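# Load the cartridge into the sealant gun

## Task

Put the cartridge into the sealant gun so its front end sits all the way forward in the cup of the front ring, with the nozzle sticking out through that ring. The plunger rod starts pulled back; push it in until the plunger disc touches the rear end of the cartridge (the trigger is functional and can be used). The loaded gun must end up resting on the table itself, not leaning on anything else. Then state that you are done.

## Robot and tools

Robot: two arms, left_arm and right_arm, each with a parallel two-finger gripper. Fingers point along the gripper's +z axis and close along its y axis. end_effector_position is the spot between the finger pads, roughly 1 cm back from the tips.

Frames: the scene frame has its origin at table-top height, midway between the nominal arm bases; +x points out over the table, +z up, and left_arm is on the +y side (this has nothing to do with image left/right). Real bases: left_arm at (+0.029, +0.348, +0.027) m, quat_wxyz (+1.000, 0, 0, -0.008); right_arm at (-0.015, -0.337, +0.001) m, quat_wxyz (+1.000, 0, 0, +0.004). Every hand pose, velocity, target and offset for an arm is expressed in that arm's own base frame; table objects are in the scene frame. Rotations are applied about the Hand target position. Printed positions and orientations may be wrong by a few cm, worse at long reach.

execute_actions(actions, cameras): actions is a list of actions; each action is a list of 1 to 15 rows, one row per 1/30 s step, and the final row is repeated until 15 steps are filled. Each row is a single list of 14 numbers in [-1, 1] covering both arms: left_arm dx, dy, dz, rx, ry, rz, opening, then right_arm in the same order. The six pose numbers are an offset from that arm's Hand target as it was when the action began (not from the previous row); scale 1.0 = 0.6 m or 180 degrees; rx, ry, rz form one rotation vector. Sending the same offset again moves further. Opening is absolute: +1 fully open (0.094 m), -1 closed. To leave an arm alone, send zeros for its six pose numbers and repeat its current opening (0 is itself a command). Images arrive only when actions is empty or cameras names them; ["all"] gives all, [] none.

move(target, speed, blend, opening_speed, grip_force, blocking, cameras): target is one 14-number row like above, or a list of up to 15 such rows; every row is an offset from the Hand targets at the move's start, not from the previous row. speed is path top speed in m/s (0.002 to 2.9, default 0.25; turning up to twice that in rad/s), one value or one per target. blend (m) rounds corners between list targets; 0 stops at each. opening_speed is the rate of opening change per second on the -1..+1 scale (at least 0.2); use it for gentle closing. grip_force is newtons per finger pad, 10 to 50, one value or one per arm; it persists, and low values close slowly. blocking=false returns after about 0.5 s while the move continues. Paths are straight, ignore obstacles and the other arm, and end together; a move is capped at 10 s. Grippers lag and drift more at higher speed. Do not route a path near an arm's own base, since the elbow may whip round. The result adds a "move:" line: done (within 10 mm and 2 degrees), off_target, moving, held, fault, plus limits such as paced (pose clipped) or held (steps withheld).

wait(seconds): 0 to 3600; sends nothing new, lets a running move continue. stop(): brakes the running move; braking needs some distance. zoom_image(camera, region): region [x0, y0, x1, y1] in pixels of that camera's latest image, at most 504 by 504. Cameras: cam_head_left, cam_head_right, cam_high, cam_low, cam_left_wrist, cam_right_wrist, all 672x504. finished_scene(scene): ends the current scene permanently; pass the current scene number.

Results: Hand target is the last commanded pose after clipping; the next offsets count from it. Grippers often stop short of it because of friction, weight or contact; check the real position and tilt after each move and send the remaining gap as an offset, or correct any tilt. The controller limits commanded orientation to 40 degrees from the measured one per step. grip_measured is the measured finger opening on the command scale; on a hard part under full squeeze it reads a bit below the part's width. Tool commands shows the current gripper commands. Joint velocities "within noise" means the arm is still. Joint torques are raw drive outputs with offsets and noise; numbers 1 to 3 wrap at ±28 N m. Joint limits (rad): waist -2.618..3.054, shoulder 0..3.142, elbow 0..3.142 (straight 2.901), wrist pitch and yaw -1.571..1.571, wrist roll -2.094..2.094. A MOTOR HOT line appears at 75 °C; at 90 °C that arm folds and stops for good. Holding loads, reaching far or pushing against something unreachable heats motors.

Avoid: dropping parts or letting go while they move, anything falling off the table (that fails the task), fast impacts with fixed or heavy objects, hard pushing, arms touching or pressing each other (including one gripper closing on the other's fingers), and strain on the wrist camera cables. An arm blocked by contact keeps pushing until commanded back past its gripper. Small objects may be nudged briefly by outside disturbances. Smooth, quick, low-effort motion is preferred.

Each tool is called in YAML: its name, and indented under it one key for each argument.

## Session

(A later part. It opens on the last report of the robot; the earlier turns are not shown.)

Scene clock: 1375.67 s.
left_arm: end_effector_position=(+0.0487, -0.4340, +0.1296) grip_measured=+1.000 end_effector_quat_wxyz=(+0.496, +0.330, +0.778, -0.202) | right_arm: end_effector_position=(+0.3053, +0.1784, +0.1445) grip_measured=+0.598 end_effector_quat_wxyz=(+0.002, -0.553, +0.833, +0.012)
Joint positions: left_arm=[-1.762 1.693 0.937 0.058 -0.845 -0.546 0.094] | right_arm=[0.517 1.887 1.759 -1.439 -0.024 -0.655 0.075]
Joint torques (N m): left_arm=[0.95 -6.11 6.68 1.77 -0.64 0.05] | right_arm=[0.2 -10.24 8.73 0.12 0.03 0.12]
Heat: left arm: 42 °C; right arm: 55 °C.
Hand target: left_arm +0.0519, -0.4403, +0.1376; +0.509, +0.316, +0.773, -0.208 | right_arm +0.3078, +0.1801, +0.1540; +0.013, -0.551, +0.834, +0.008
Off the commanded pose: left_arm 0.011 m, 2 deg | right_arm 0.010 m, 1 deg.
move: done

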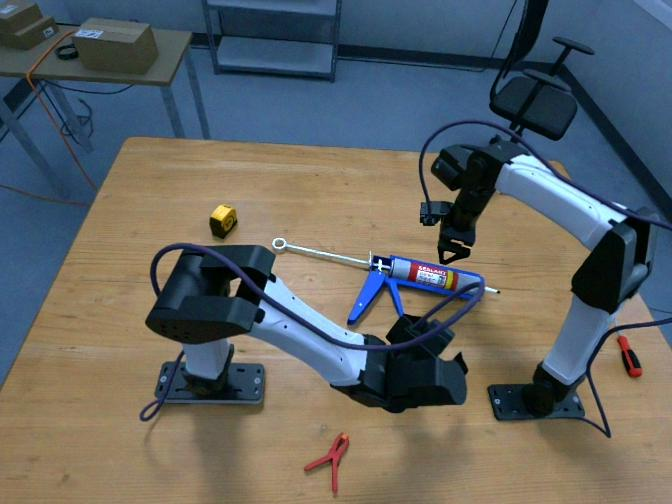

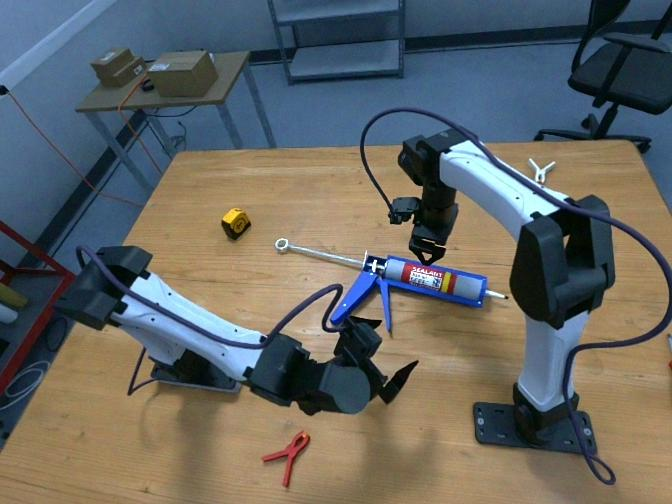

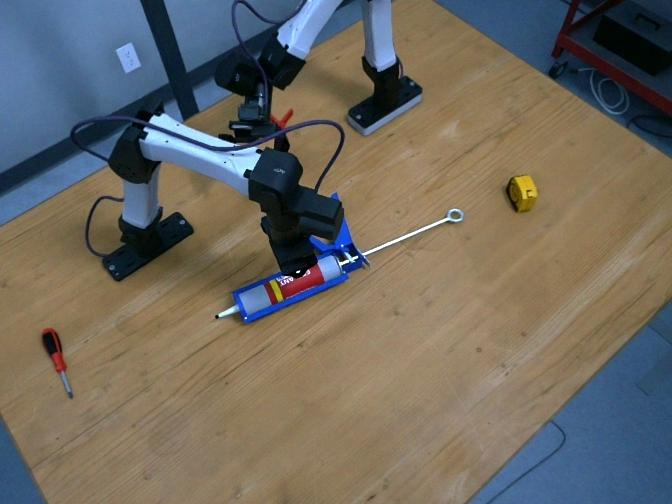

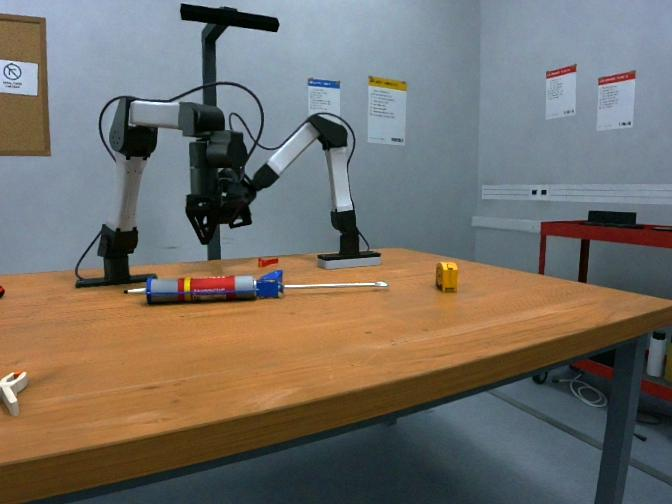

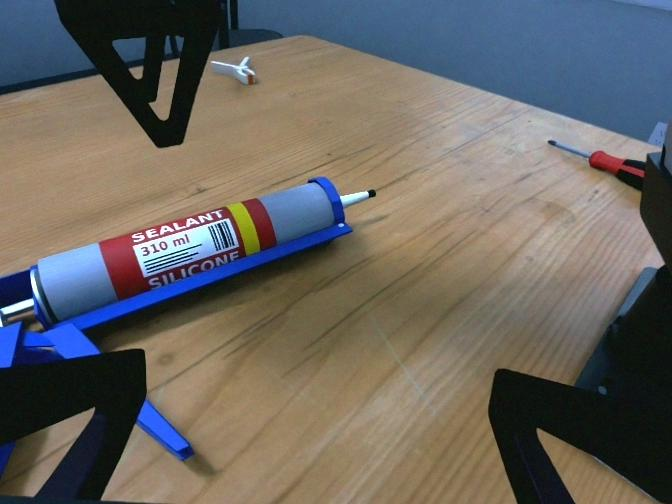

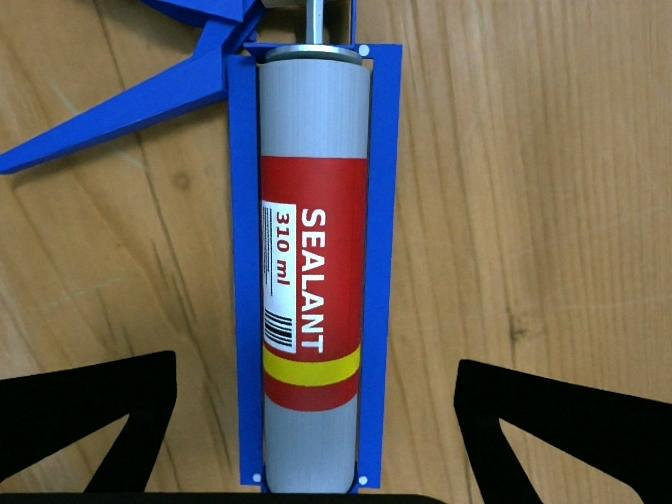

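move:
  target: [0.2235,0.1038,0.0373,0.1621,0.3403,0.1863,1,0,-0.13,0.13,0,0,0,0.6]
  speed: 0.15
  cameras: ["all"]

Scene clock: 1452.57 s.
left_arm: end_effector_position=(+0.1852, -0.3756, +0.1592) grip_measured=+1.000 end_effector_quat_wxyz=(+0.017, +0.059, +0.998, -0.022) | right_arm: end_effector_position=(+0.3100, +0.1051, +0.2162) grip_measured=+0.598 end_effector_quat_wxyz=(+0.061, -0.546, +0.836, -0.004)
Joint positions: left_arm=[-1.116 2.144 2.191 -1.562 -0.007 -0.997 0.094] | right_arm=[0.314 1.728 1.844 -1.568 -0.024 -0.842 0.075]
Joint torques (N m): left_arm=[0.77 -9.2 6.93 0.2 0.03 -0.06] | right_arm=[-0.61 -10.85 7.75 0.35 -0.03 -0.1]
Heat: left arm: 42 °C; right arm: 59 °C.
Hand target: left_arm +0.1860, -0.3780, +0.1601; +0.000, +0.056, +0.998, +0.000 | right_arm +0.3078, +0.1020, +0.2320; +0.013, -0.551, +0.834, +0.008
Off the commanded pose: left_arm 0.003 m, 3 deg | right_arm 0.016 m, 6 deg.
joint sent to its limit (left arm) — joint 4 (wrist pitch), lower limit. The joint targets are off in orientation, not in position.
joint sent to its limit (right arm) — joint 4 (wrist pitch), lower limit. The joint targets are off in orientation, not in position.
move: off_target (left_arm, right_arm)

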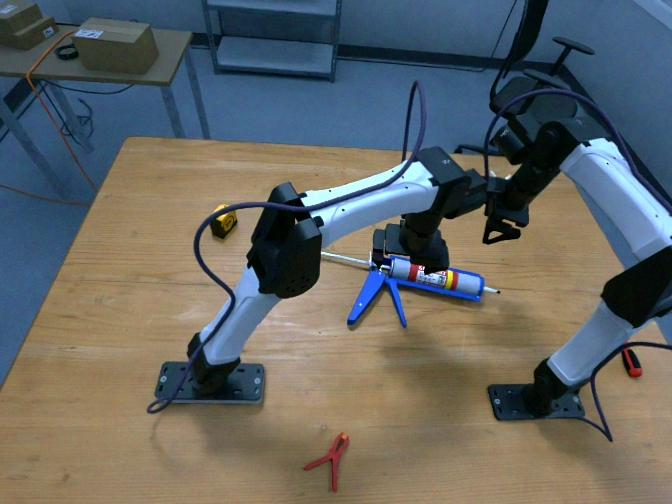

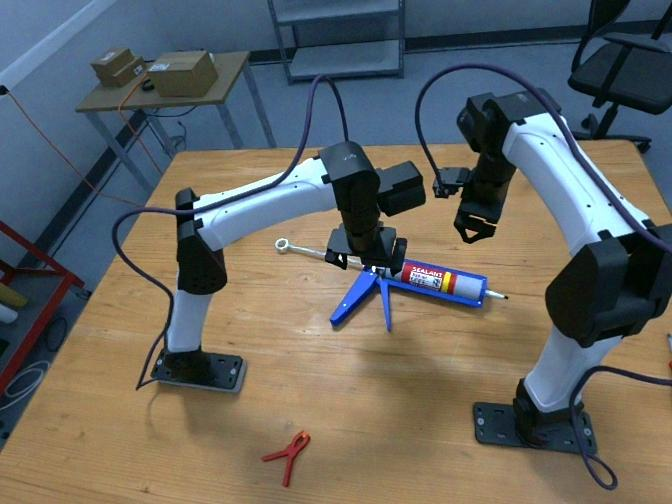

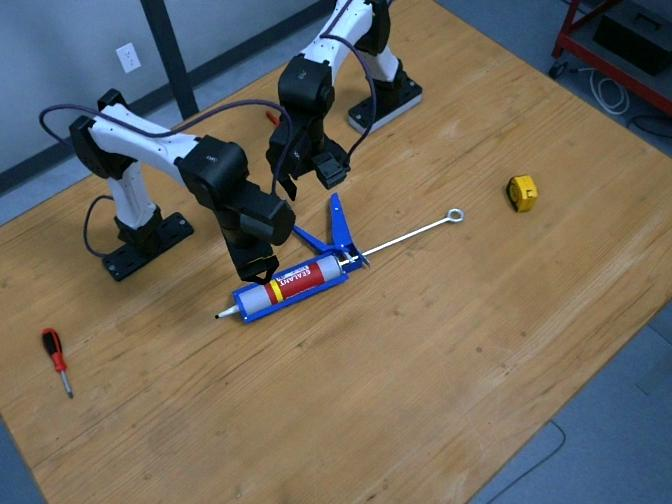

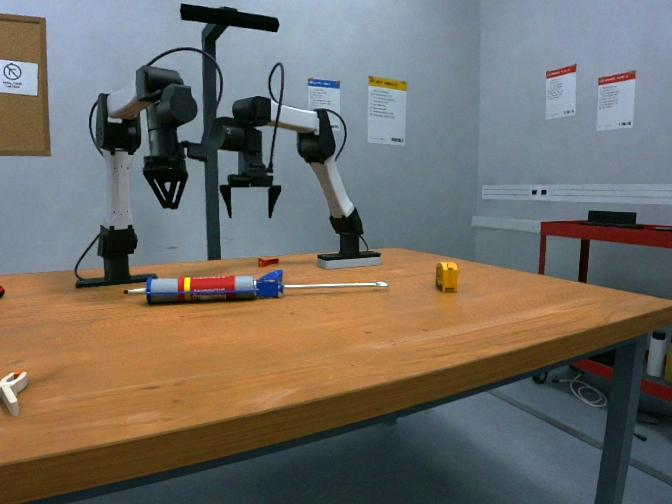

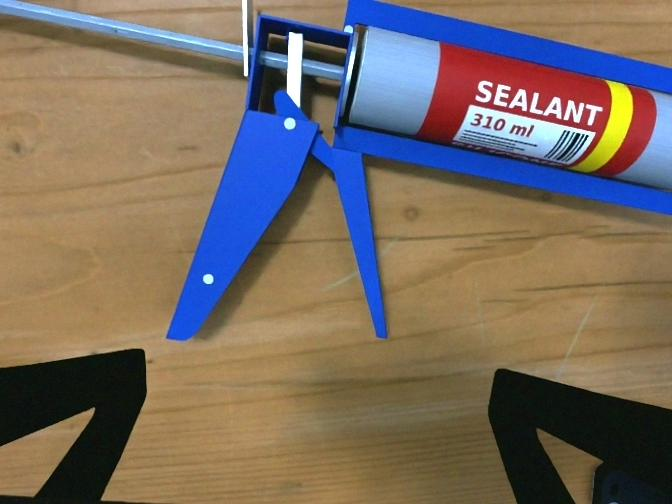

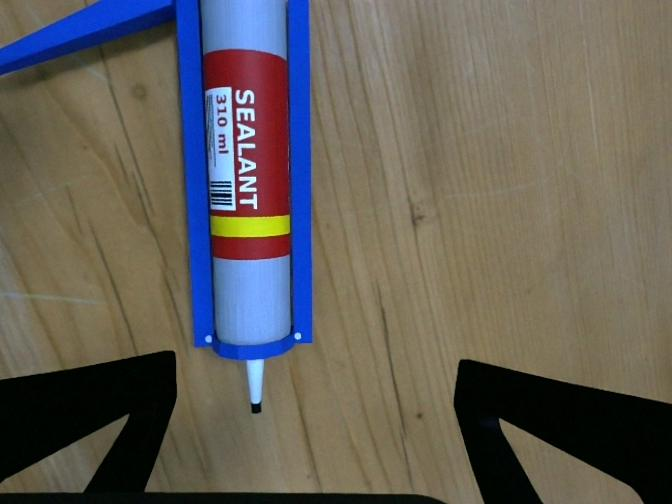

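zoom_image:
  camera: "cam_left_wrist"
  region: [220, 0, 460, 180]

zoom_image:
  camera: "cam_right_wrist"
  region: [160, 230, 360, 430]

Scaled by 2.100 from the camera's image (finer frame: 960x720).

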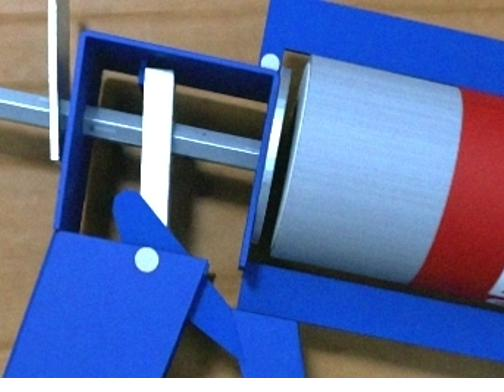

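Scaled by 2.520 from the camera's image (finer frame: 960x720).

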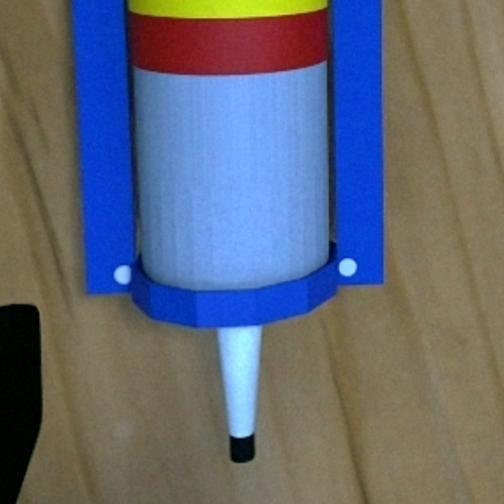

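move:
  target: [0.055,0.0333,-0.1167,0,0,0,1,0,0,0,0,0,0,0.6]
  speed: 0.12
  cameras: ["cam_left_wrist","cam_low"]

Scene clock: 1507.60 s.
left_arm: end_effector_position=(+0.2170, -0.3557, +0.0956) grip_measured=+1.000 end_effector_quat_wxyz=(+0.002, +0.054, +0.999, +0.002) | right_arm: end_effector_position=(+0.3100, +0.1051, +0.2162) grip_measured=+0.598 end_effector_quat_wxyz=(+0.061, -0.546, +0.836, -0.004)
Joint positions: left_arm=[-1.025 2.151 1.947 -1.367 -0.005 -0.918 0.094] | right_arm=[0.314 1.728 1.844 -1.568 -0.024 -0.842 0.075]
Joint torques (N m): left_arm=[1.05 -9.65 4.82 0.31 0.01 0.01] | right_arm=[-0.61 -10.89 7.83 0.35 -0.03 -0.08]
Heat: left arm: 44 °C; right arm: 55 °C.
Hand target: left_arm +0.2189, -0.3579, +0.0900; +0.000, +0.056, +0.998, +0.000 | right_arm +0.3078, +0.1020, +0.2320; +0.013, -0.551, +0.834, +0.008
Off the commanded pose: left_arm 0.006 m, 0 deg | right_arm 0.016 m, 6 deg.
joint sent to its limit (right arm) — joint 4 (wrist pitch), lower limit. The joint targets are off in orientation, not in position.
move: done
Images, in order (width x height): cam_low 672x504, cam_left_wrist 672x504.

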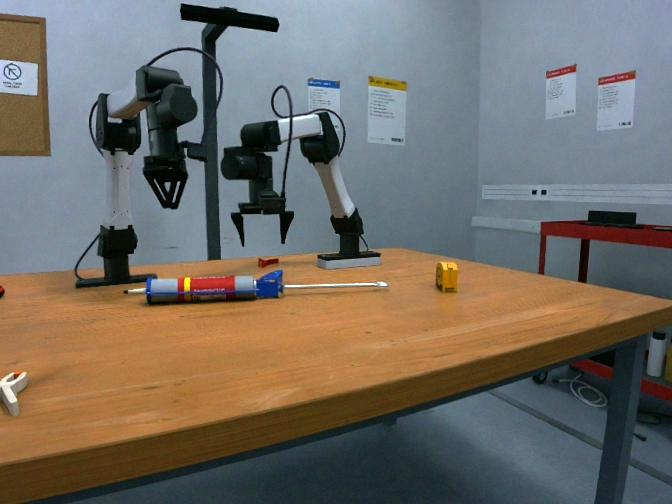

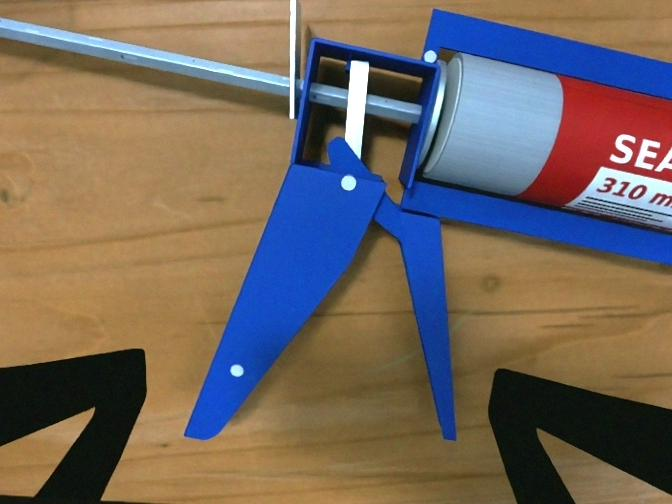

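move:
  target: [0.0107,-0.0210,-0.075,0,0,0,1,0,0,0,0,0,0,0.6]
  speed: 0.1
  cameras: ["cam_left_wrist","cam_low"]

Scene clock: 1540.30 s.
left_arm: end_effector_position=(+0.2241, -0.3676, +0.0502) grip_measured=+1.000 end_effector_quat_wxyz=(+0.001, +0.054, +0.999, +0.003) | right_arm: end_effector_position=(+0.3100, +0.1051, +0.2162) grip_measured=+0.598 end_effector_quat_wxyz=(+0.061, -0.546, +0.836, -0.004)
Joint positions: left_arm=[-1.025 2.224 1.884 -1.234 -0.005 -0.917 0.094] | right_arm=[0.314 1.728 1.844 -1.568 -0.024 -0.842 0.075]
Joint torques (N m): left_arm=[0.64 -9.88 5.14 0.35 0.01 0.03] | right_arm=[-0.59 -10.89 7.82 0.35 -0.03 -0.08]
Heat: left arm: 41 °C; right arm: 54 °C.
Hand target: left_arm +0.2253, -0.3706, +0.0450; +0.000, +0.056, +0.998, +0.000 | right_arm +0.3078, +0.1020, +0.2320; +0.013, -0.551, +0.834, +0.008
Off the commanded pose: left_arm 0.006 m, 0 deg | right_arm 0.016 m, 6 deg.
joint sent to its limit (right arm) — joint 4 (wrist pitch), lower limit. The joint targets are off in orientation, not in position.
move: done
Images, in order (width x height): cam_low 672x504, cam_left_wrist 672x504.

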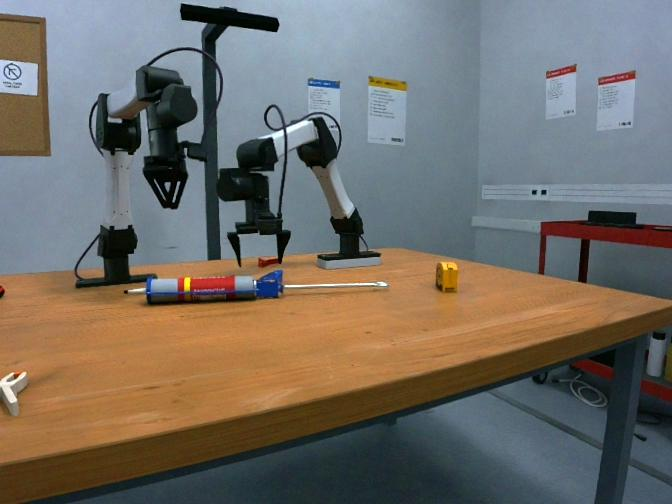

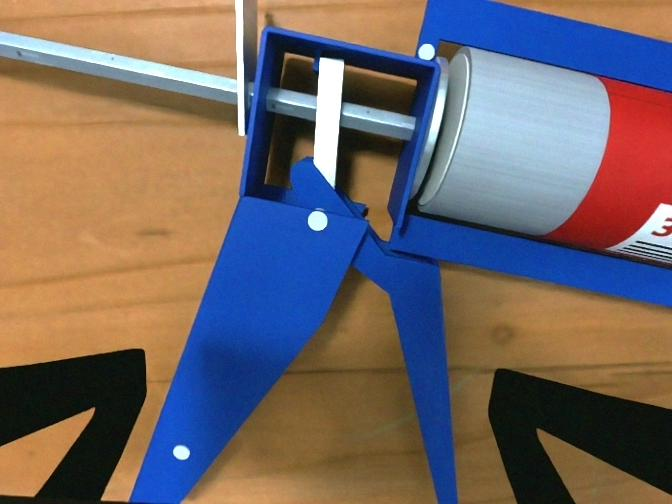

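move:
  target: [0.0062,-0.0037,-0.050,0,0,-0.0433,1,0,0,0,0,0,0,0.6]
  speed: 0.08
  cameras: ["cam_left_wrist","cam_low"]

Scene clock: 1571.97 s.
left_arm: end_effector_position=(+0.2269, -0.3721, +0.0217) grip_measured=+1.000 end_effector_quat_wxyz=(+0.002, +0.122, +0.993, +0.001) | right_arm: end_effector_position=(+0.3100, +0.1051, +0.2162) grip_measured=+0.598 end_effector_quat_wxyz=(+0.061, -0.546, +0.836, -0.004)
Joint positions: left_arm=[-1.025 2.259 1.829 -1.139 -0.005 -0.78 0.094] | right_arm=[0.314 1.728 1.844 -1.568 -0.024 -0.842 0.075]
Joint torques (N m): left_arm=[1.1 -9.74 4.6 0.3 0.05 0.03] | right_arm=[-0.61 -10.89 7.83 0.35 -0.03 -0.08]
Heat: left arm: 39 °C; right arm: 54 °C.
Hand target: left_arm +0.2291, -0.3729, +0.0150; +0.000, +0.124, +0.992, +0.000 | right_arm +0.3078, +0.1020, +0.2320; +0.013, -0.551, +0.834, +0.008
Off the commanded pose: left_arm 0.007 m, 0 deg | right_arm 0.016 m, 6 deg.
joint sent to its limit (right arm) — joint 4 (wrist pitch), lower limit. The joint targets are off in orientation, not in position.
move: done
Images, in order (width x height): cam_low 672x504, cam_left_wrist 672x504.

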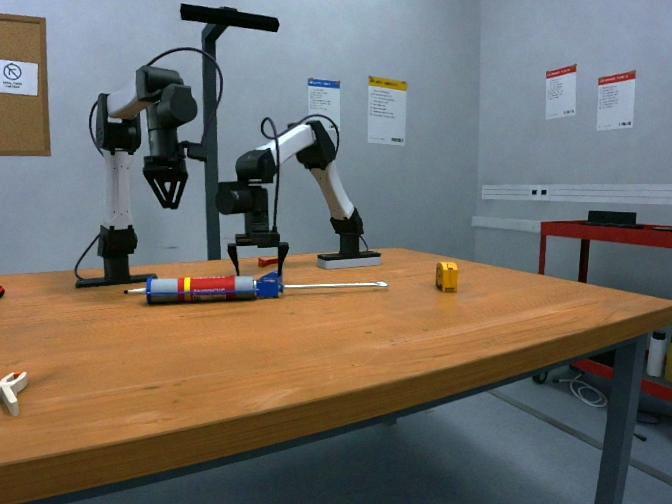

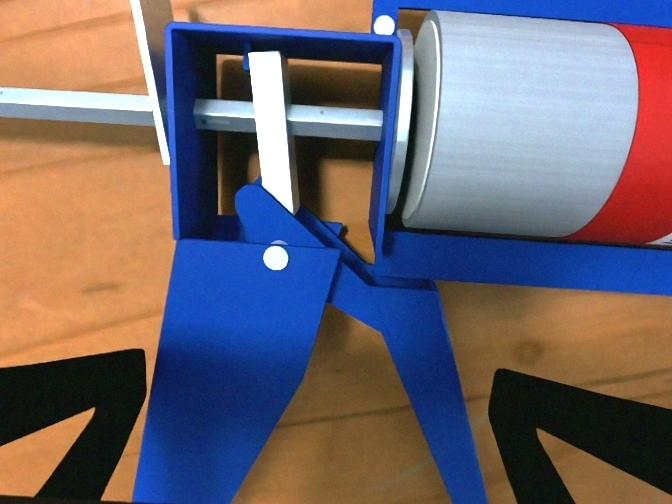

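move:
  target: [0.0017,0.0069,-0.008,0,0,0,1,0,0,0,0,0,0,0.6]
  speed: 0.05
  cameras: ["cam_left_wrist"]

Scene clock: 1585.33 s.
left_arm: end_effector_position=(+0.2269, -0.3681, +0.0139) grip_measured=+1.000 end_effector_quat_wxyz=(+0.000, +0.123, +0.992, +0.004) | right_arm: end_effector_position=(+0.3100, +0.1051, +0.2162) grip_measured=+0.598 end_effector_quat_wxyz=(+0.061, -0.546, +0.836, -0.004)
Joint positions: left_arm=[-1.02 2.259 1.798 -1.115 -0.004 -0.773 0.094] | right_arm=[0.314 1.728 1.844 -1.568 -0.024 -0.842 0.075]
Joint torques (N m): left_arm=[1.35 -10.7 4.64 0.32 0.01 0] | right_arm=[-0.59 -10.91 7.83 0.35 -0.03 -0.08]
Heat: left arm: 40 °C; right arm: 54 °C.
Hand target: left_arm +0.2301, -0.3687, +0.0102; +0.000, +0.124, +0.992, +0.000 | right_arm +0.3078, +0.1020, +0.2320; +0.013, -0.551, +0.834, +0.008
Off the commanded pose: left_arm 0.005 m, 0 deg | right_arm 0.016 m, 6 deg.
joint sent to its limit (right arm) — joint 4 (wrist pitch), lower limit. The joint targets are off in orientation, not in position.
move: done

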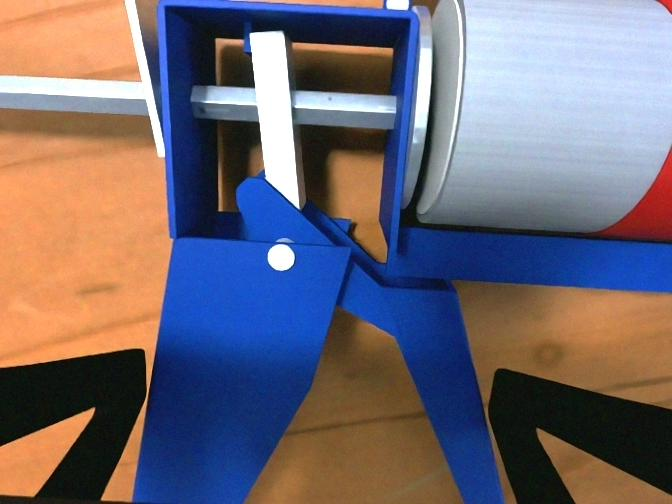

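move:
  target: [0.0004,0.0017,-0.017,0,0,0,1,0,0,0,0,0,0,0.6]
  speed: 0.03
  cameras: ["cam_left_wrist", "cam_low"]

Scene clock: 1593.10 s.
left_arm: end_effector_position=(+0.2280, -0.3677, +0.0068) grip_measured=+1.000 end_effector_quat_wxyz=(+0.002, +0.123, +0.992, +0.000) | right_arm: end_effector_position=(+0.3100, +0.1051, +0.2162) grip_measured=+0.598 end_effector_quat_wxyz=(+0.061, -0.546, +0.836, -0.004)
Joint positions: left_arm=[-1.017 2.259 1.769 -1.078 -0.004 -0.771 0.094] | right_arm=[0.314 1.728 1.844 -1.568 -0.024 -0.842 0.075]
Joint torques (N m): left_arm=[1.11 -10.02 4.51 0.31 0.01 0.03] | right_arm=[-0.61 -10.89 7.82 0.35 -0.03 -0.08]
Heat: left arm: 41 °C; right arm: 54 °C.
Hand target: left_arm +0.2303, -0.3677, +0.0000; +0.000, +0.124, +0.992, +0.000 | right_arm +0.3078, +0.1020, +0.2320; +0.013, -0.551, +0.834, +0.008
Off the commanded pose: left_arm 0.007 m, 0 deg | right_arm 0.016 m, 6 deg.
joint sent to its limit (right arm) — joint 4 (wrist pitch), lower limit. The joint targets are off in orientation, not in position.
move: done
Images, in order (width x height): cam_low 672x504, cam_left_wrist 672x504.

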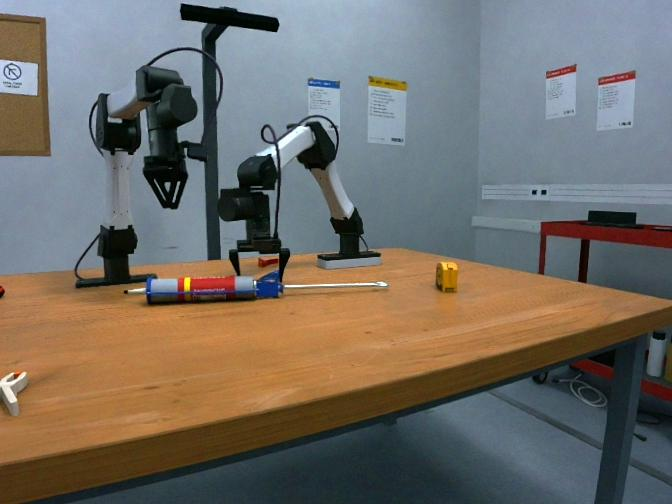

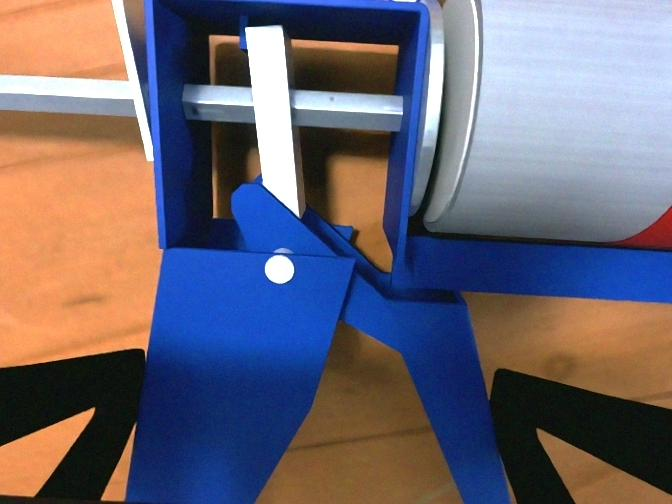

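move:
  target: [0.0008,0.0032,-0.015,0,0,0,1,0,0,0,0,0,0,0.6]
  speed: 0.03
  cameras: ["cam_left_wrist", "cam_low"]

Scene clock: 1598.60 s.
left_arm: end_effector_position=(+0.2285, -0.3682, -0.0001) grip_measured=+1.000 end_effector_quat_wxyz=(+0.004, +0.123, +0.992, -0.005) | right_arm: end_effector_position=(+0.3100, +0.1051, +0.2162) grip_measured=+0.598 end_effector_quat_wxyz=(+0.061, -0.546, +0.836, -0.004)
Joint positions: left_arm=[-1.015 2.259 1.74 -1.039 0 -0.768 0.094] | right_arm=[0.314 1.728 1.844 -1.568 -0.024 -0.842 0.075]
Joint torques (N m): left_arm=[1.28 -9.54 4.49 0.32 -0.03 0.06] | right_arm=[-0.62 -10.91 7.82 0.35 -0.03 -0.08]
Heat: left arm: 42 °C; right arm: 54 °C.
Hand target: left_arm +0.2308, -0.3657, -0.0090; +0.000, +0.124, +0.992, +0.000 | right_arm +0.3078, +0.1020, +0.2320; +0.013, -0.551, +0.834, +0.008
Off the commanded pose: left_arm 0.010 m, 1 deg | right_arm 0.016 m, 6 deg.
joint sent to its limit (right arm) — joint 4 (wrist pitch), lower limit. The joint targets are off in orientation, not in position.
move: done
Images, in order (width x height): cam_low 672x504, cam_left_wrist 672x504.

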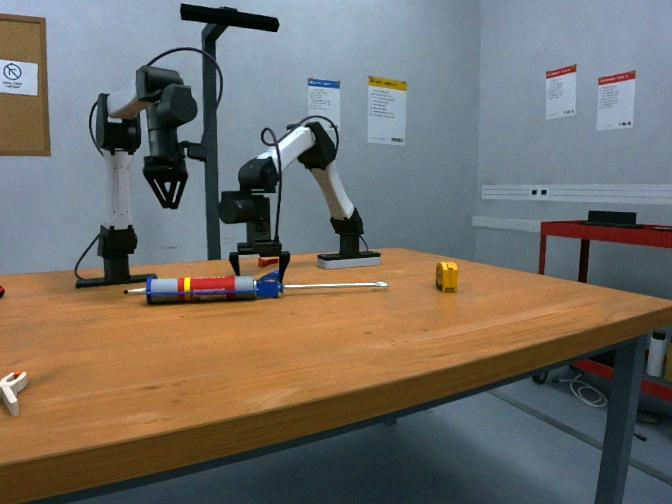

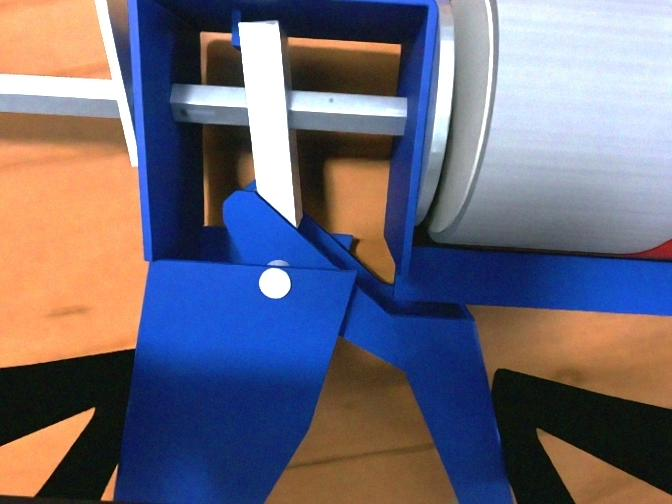

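move:
  target: [0.0,0.0008,-0.009,0,0,0,1,0,0,0,0,0,0,0.6]
  speed: 0.03

move:
  target: [0,0,0,0,0,0,0.8,0,0,0,0,0,0,0.6]
  opening_speed: 0.2
  grip_force: [20,50]
  cameras: ["cam_left_wrist","cam_low"]

Scene clock: 1611.57 s.
left_arm: end_effector_position=(+0.2288, -0.3688, -0.0059) grip_measured=+1.000 end_effector_quat_wxyz=(+0.005, +0.123, +0.992, -0.006) | right_arm: end_effector_position=(+0.3100, +0.1051, +0.2162) grip_measured=+0.598 end_effector_quat_wxyz=(+0.061, -0.546, +0.836, -0.004)
Joint positions: left_arm=[-1.015 2.266 1.728 -1.017 0 -0.768 0.094] | right_arm=[0.314 1.728 1.844 -1.568 -0.024 -0.842 0.075]
Joint torques (N m): left_arm=[1.2 -9.59 4.41 0.3 -0.08 0.07] | right_arm=[-0.61 -10.89 7.83 0.35 -0.03 -0.08]
Heat: left arm: 42 °C; right arm: 54 °C.
Hand target: left_arm +0.2309, -0.3653, -0.0143; +0.000, +0.124, +0.992, +0.000 | right_arm +0.3078, +0.1020, +0.2320; +0.013, -0.551, +0.834, +0.008
Off the commanded pose: left_arm 0.009 m, 1 deg | right_arm 0.016 m, 6 deg.
joint sent to its limit (right arm) — joint 4 (wrist pitch), lower limit. The joint targets are off in orientation, not in position.
move: done

Scene clock: 1613.03 s.
left_arm: end_effector_position=(+0.2280, -0.3661, -0.0065) grip_measured=+0.805 end_effector_quat_wxyz=(+0.001, +0.132, +0.991, -0.002) | right_arm: end_effector_position=(+0.3100, +0.1051, +0.2162) grip_measured=+0.598 end_effector_quat_wxyz=(+0.061, -0.546, +0.836, -0.004)
Joint positions: left_arm=[-1.013 2.266 1.726 -1.025 0.002 -0.748 0.085] | right_arm=[0.314 1.728 1.844 -1.568 -0.024 -0.842 0.075]
Joint torques (N m): left_arm=[1.18 -9.72 4.52 0.34 -0.04 -0.15] | right_arm=[-0.61 -10.91 7.82 0.35 -0.03 -0.08]
Heat: left arm: 42 °C; right arm: 54 °C.
Hand target: left_arm +0.2309, -0.3652, -0.0144; +0.000, +0.124, +0.992, +0.000 | right_arm +0.3078, +0.1020, +0.2320; +0.013, -0.551, +0.834, +0.008
Off the commanded pose: left_arm 0.008 m, 1 deg | right_arm 0.016 m, 6 deg.
joint sent to its limit (right arm) — joint 4 (wrist pitch), lower limit. The joint targets are off in orientation, not in position.
grip_force (N): 20, 50
move: done
Images, in order (width x height): cam_low 672x504, cam_left_wrist 672x504.

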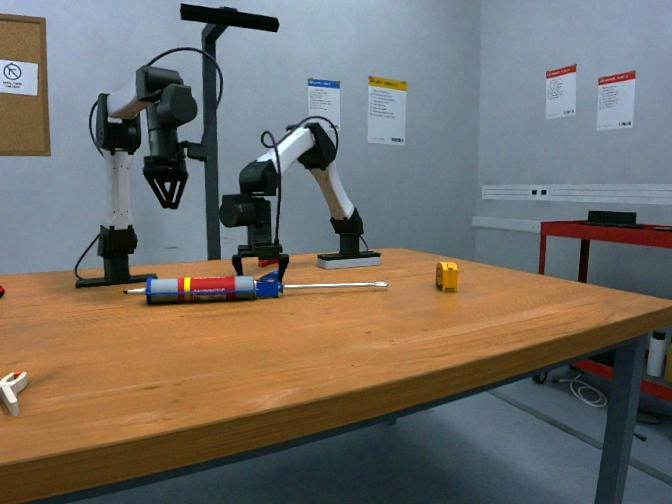

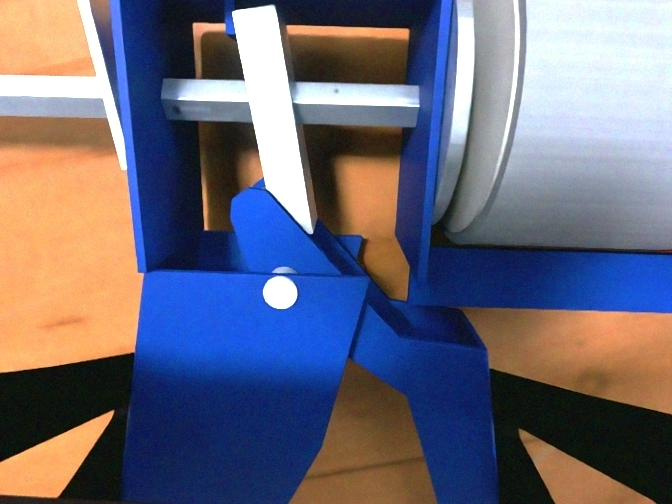

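move:
  target: [0,0,0,0,0,0,0.65,0,0,0,0,0,0,0.6]
  opening_speed: 0.2
  cameras: ["cam_left_wrist"]

Scene clock: 1620.53 s.
left_arm: end_effector_position=(+0.2238, -0.3658, -0.0068) grip_measured=+0.657 end_effector_quat_wxyz=(-0.009, +0.134, +0.991, -0.004) | right_arm: end_effector_position=(+0.3100, +0.1051, +0.2162) grip_measured=+0.598 end_effector_quat_wxyz=(+0.061, -0.546, +0.836, -0.004)
Joint positions: left_arm=[-1.014 2.266 1.724 -1.034 0.018 -0.746 0.078] | right_arm=[0.314 1.728 1.844 -1.568 -0.024 -0.842 0.075]
Joint torques (N m): left_arm=[1.2 -9.52 4.64 0.41 -0.23 -0.19] | right_arm=[-0.61 -10.89 7.8 0.36 -0.03 -0.08]
Heat: left arm: 42 °C; right arm: 54 °C.
Hand target: left_arm +0.2309, -0.3653, -0.0143; +0.000, +0.124, +0.992, +0.000 | right_arm +0.3078, +0.1020, +0.2320; +0.013, -0.551, +0.834, +0.008
Off the commanded pose: left_arm 0.010 m, 2 deg | right_arm 0.016 m, 6 deg.
joint sent to its limit (right arm) — joint 4 (wrist pitch), lower limit. The joint targets are off in orientation, not in position.
grip_force (N): 20, 50
move: done

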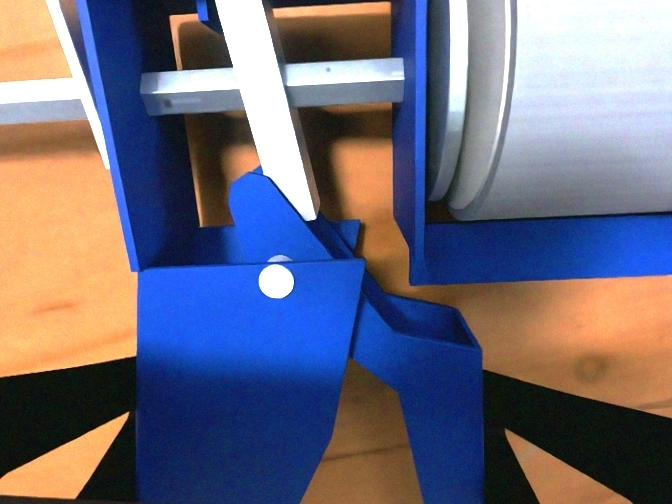

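move:
  target: [0,0,0,0,0,0,0.5,0,0,0,0,0,0,0.6]
  opening_speed: 0.2
  cameras: ["cam_left_wrist", "cam_low", "cam_high"]

Scene clock: 1624.97 s.
left_arm: end_effector_position=(+0.2194, -0.3660, -0.0069) grip_measured=+0.507 end_effector_quat_wxyz=(-0.016, +0.135, +0.991, -0.005) | right_arm: end_effector_position=(+0.3100, +0.1051, +0.2162) grip_measured=+0.598 end_effector_quat_wxyz=(+0.061, -0.546, +0.836, -0.004)
Joint positions: left_arm=[-1.018 2.266 1.724 -1.041 0.031 -0.746 0.071] | right_arm=[0.314 1.728 1.844 -1.568 -0.024 -0.842 0.075]
Joint torques (N m): left_arm=[1.47 -9.43 4.64 0.44 -0.42 -0.16] | right_arm=[-0.61 -10.88 7.8 0.35 -0.03 -0.08]
Heat: left arm: 42 °C; right arm: 54 °C.
Hand target: left_arm +0.2309, -0.3653, -0.0143; +0.000, +0.124, +0.992, +0.000 | right_arm +0.3078, +0.1020, +0.2320; +0.013, -0.551, +0.834, +0.008
Off the commanded pose: left_arm 0.014 m, 2 deg | right_arm 0.016 m, 6 deg.
joint sent to its limit (right arm) — joint 4 (wrist pitch), lower limit. The joint targets are off in orientation, not in position.
grip_force (N): 20, 50
move: done
Images, in order (width x height): cam_high 672x504, cam_low 672x504, cam_left_wrist 672x504.

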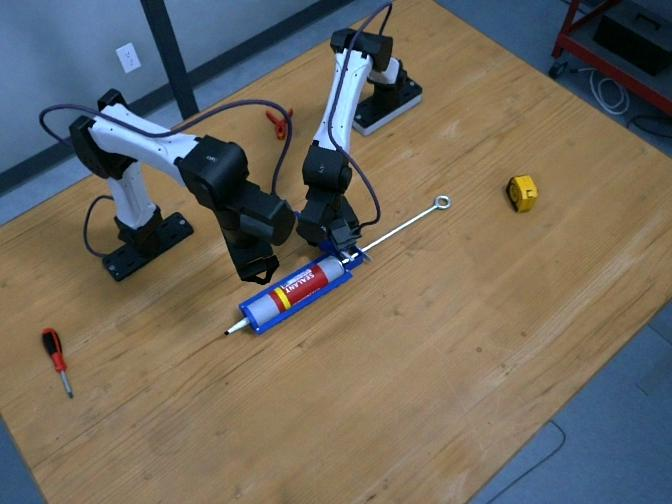

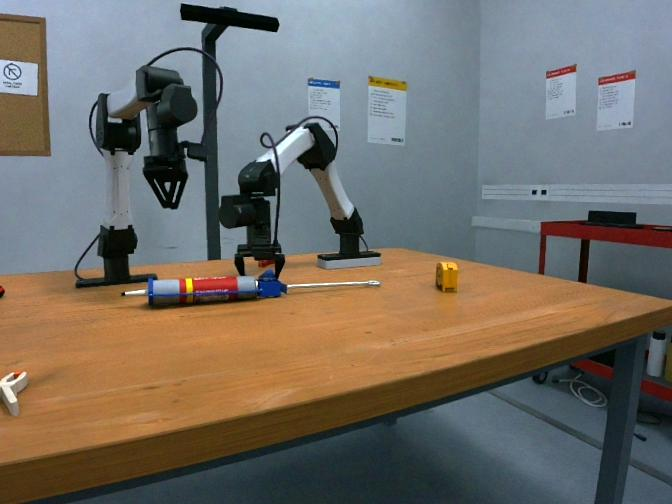

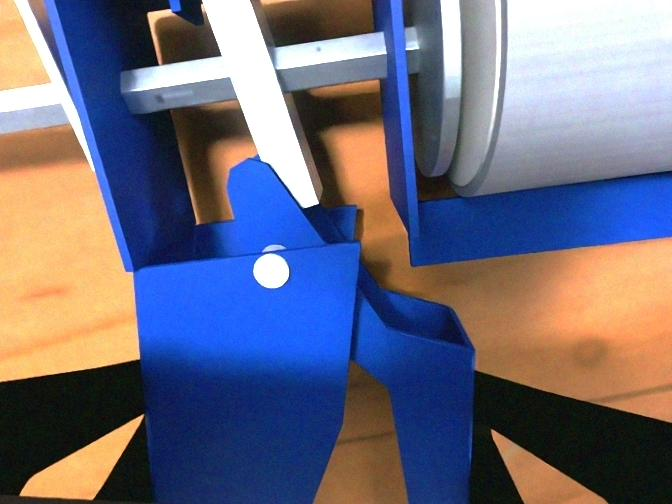

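zoom_image:
  camera: "cam_left_wrist"
  region: [340, 0, 560, 210]

zoom_image:
  camera: "cam_high"
  region: [215, 230, 375, 345]

zoom_image:
  camera: "cam_low"
  region: [120, 240, 300, 310]

Scaled by 2.291 from the camera's image (finer frame: 960x720).

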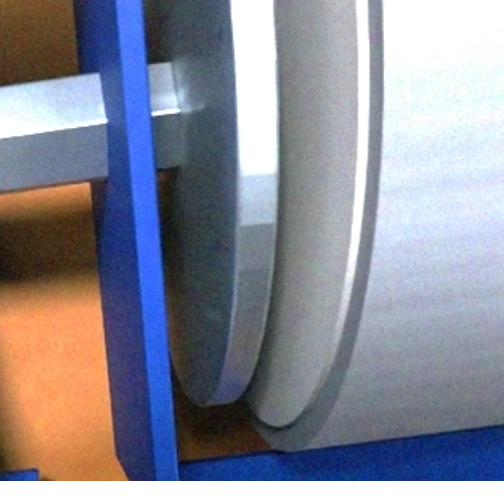

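Scaled by 3.150 from the camera's image (finer frame: 960x720).

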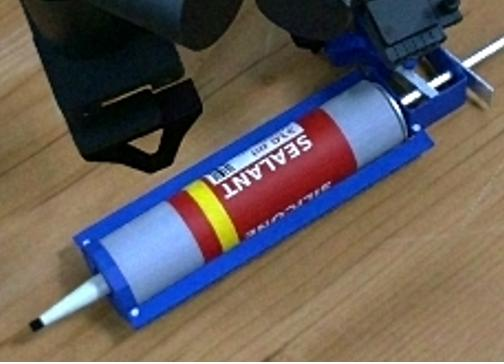

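Scaled by 2.800 from the camera's image (finer frame: 960x720).

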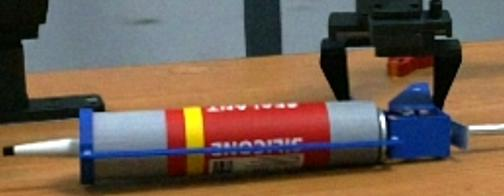

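wait:
  seconds: 0
  cameras: ["cam_right_wrist"]

zoom_image:
  camera: "cam_right_wrist"
  region: [120, 210, 320, 410]

Scene clock: 1689.90 s.
left_arm: end_effector_position=(+0.2194, -0.3660, -0.0069) grip_measured=+0.507 end_effector_quat_wxyz=(-0.016, +0.135, +0.991, -0.005) | right_arm: end_effector_position=(+0.3100, +0.1051, +0.2162) grip_measured=+0.598 end_effector_quat_wxyz=(+0.061, -0.546, +0.836, -0.004)
Joint positions: left_arm=[-1.018 2.266 1.724 -1.041 0.031 -0.746 0.071] | right_arm=[0.314 1.728 1.844 -1.568 -0.024 -0.842 0.075]
Joint torques (N m): left_arm=[1.54 -9.81 4.68 0.42 -0.41 -0.15] | right_arm=[-0.62 -10.89 7.82 0.35 -0.03 -0.08]
Heat: left arm: 44 °C; right arm: 54 °C.
Hand target: left_arm +0.2309, -0.3653, -0.0143; +0.000, +0.124, +0.992, +0.000 | right_arm +0.3078, +0.1020, +0.2320; +0.013, -0.551, +0.834, +0.008
Tool commands: left_gripper/opening=+0.5 right_gripper/opening=+0.6
Off the commanded pose: left_arm 0.014 m, 2 deg | right_arm 0.016 m, 6 deg.
grip_force (N): 20, 50

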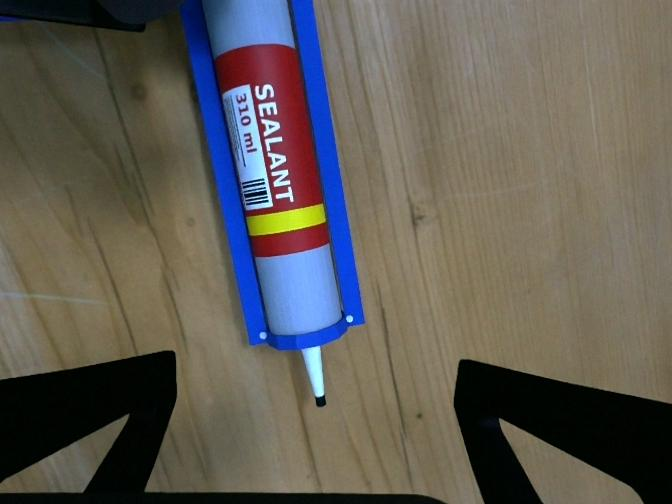

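Scaled by 2.520 from the camera's image (finer frame: 960x720).

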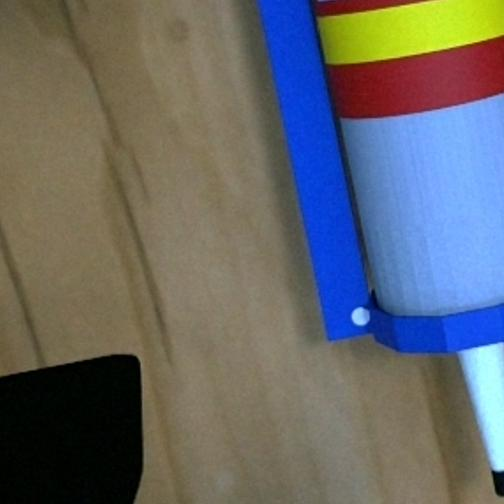

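zoom_image:
  camera: "cam_right_wrist"
  region: [210, 210, 410, 410]

Scaled by 2.520 from the camera's image (finer frame: 960x720).

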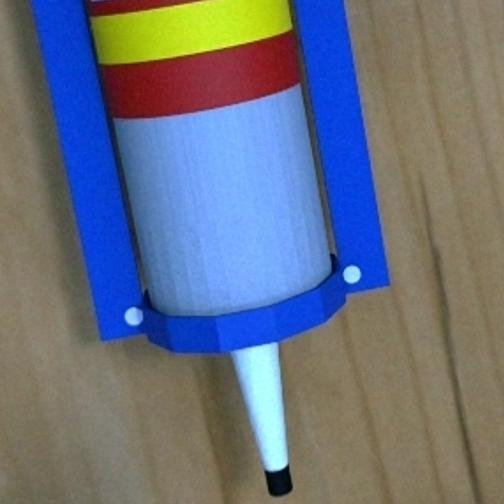

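move:
  target: [0,0,0,0,0,0,0.38,0,0,0,0,0,0,0.6]
  opening_speed: 0.2
  cameras: ["cam_left_wrist", "cam_right_wrist"]

Scene clock: 1725.40 s.
left_arm: end_effector_position=(+0.2190, -0.3656, -0.0068) grip_measured=+0.480 end_effector_quat_wxyz=(-0.017, +0.135, +0.991, -0.004) | right_arm: end_effector_position=(+0.3100, +0.1051, +0.2162) grip_measured=+0.598 end_effector_quat_wxyz=(+0.061, -0.546, +0.836, -0.004)
Joint positions: left_arm=[-1.018 2.266 1.724 -1.044 0.032 -0.746 0.07] | right_arm=[0.314 1.728 1.844 -1.568 -0.024 -0.842 0.075]
Joint torques (N m): left_arm=[1.65 -9.74 4.75 0.49 -0.42 -0.12] | right_arm=[-0.61 -10.89 7.83 0.35 -0.03 -0.08]
Heat: left arm: 44 °C; right arm: 54 °C.
Hand target: left_arm +0.2308, -0.3653, -0.0143; +0.000, +0.124, +0.992, +0.000 | right_arm +0.3078, +0.1020, +0.2320; +0.013, -0.551, +0.834, +0.008
Off the commanded pose: left_arm 0.014 m, 2 deg | right_arm 0.016 m, 6 deg.
joint sent to its limit (right arm) — joint 4 (wrist pitch), lower limit. The joint targets are off in orientation, not in position.
grip_force (N): 20, 50
move: done

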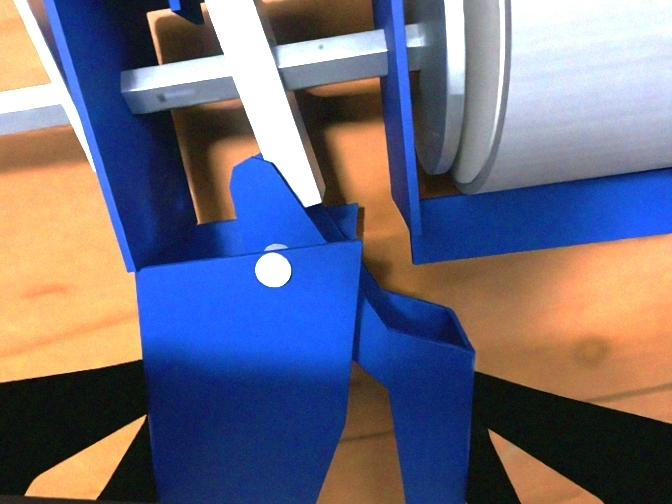

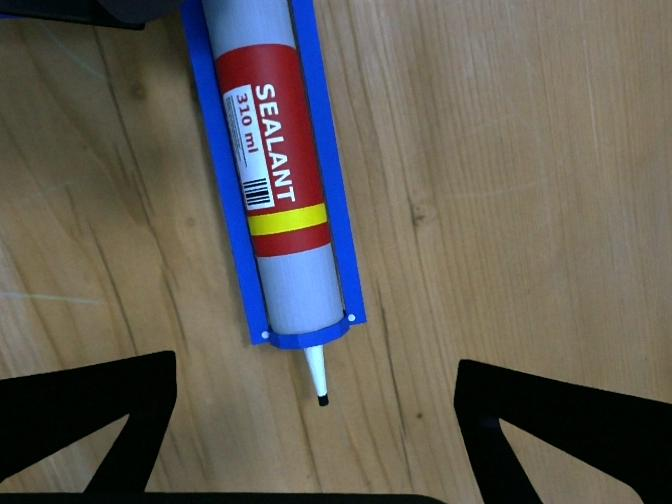

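zoom_image:
  camera: "cam_left_wrist"
  region: [380, 0, 540, 210]

zoom_image:
  camera: "cam_right_wrist"
  region: [210, 210, 410, 410]

Scaled by 2.400 from the camera's image (finer frame: 960x720).

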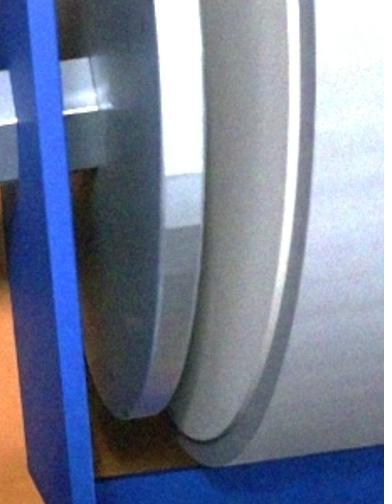

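Scaled by 2.520 from the camera's image (finer frame: 960x720).

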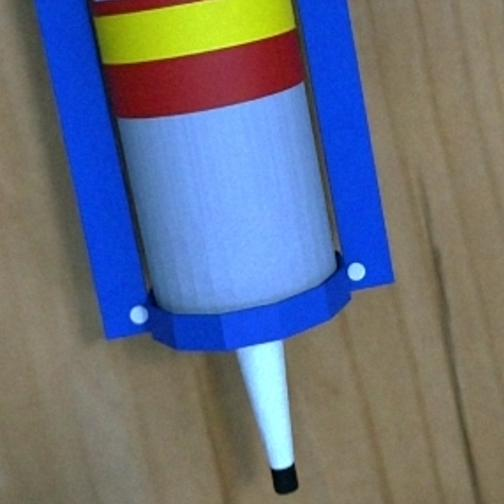

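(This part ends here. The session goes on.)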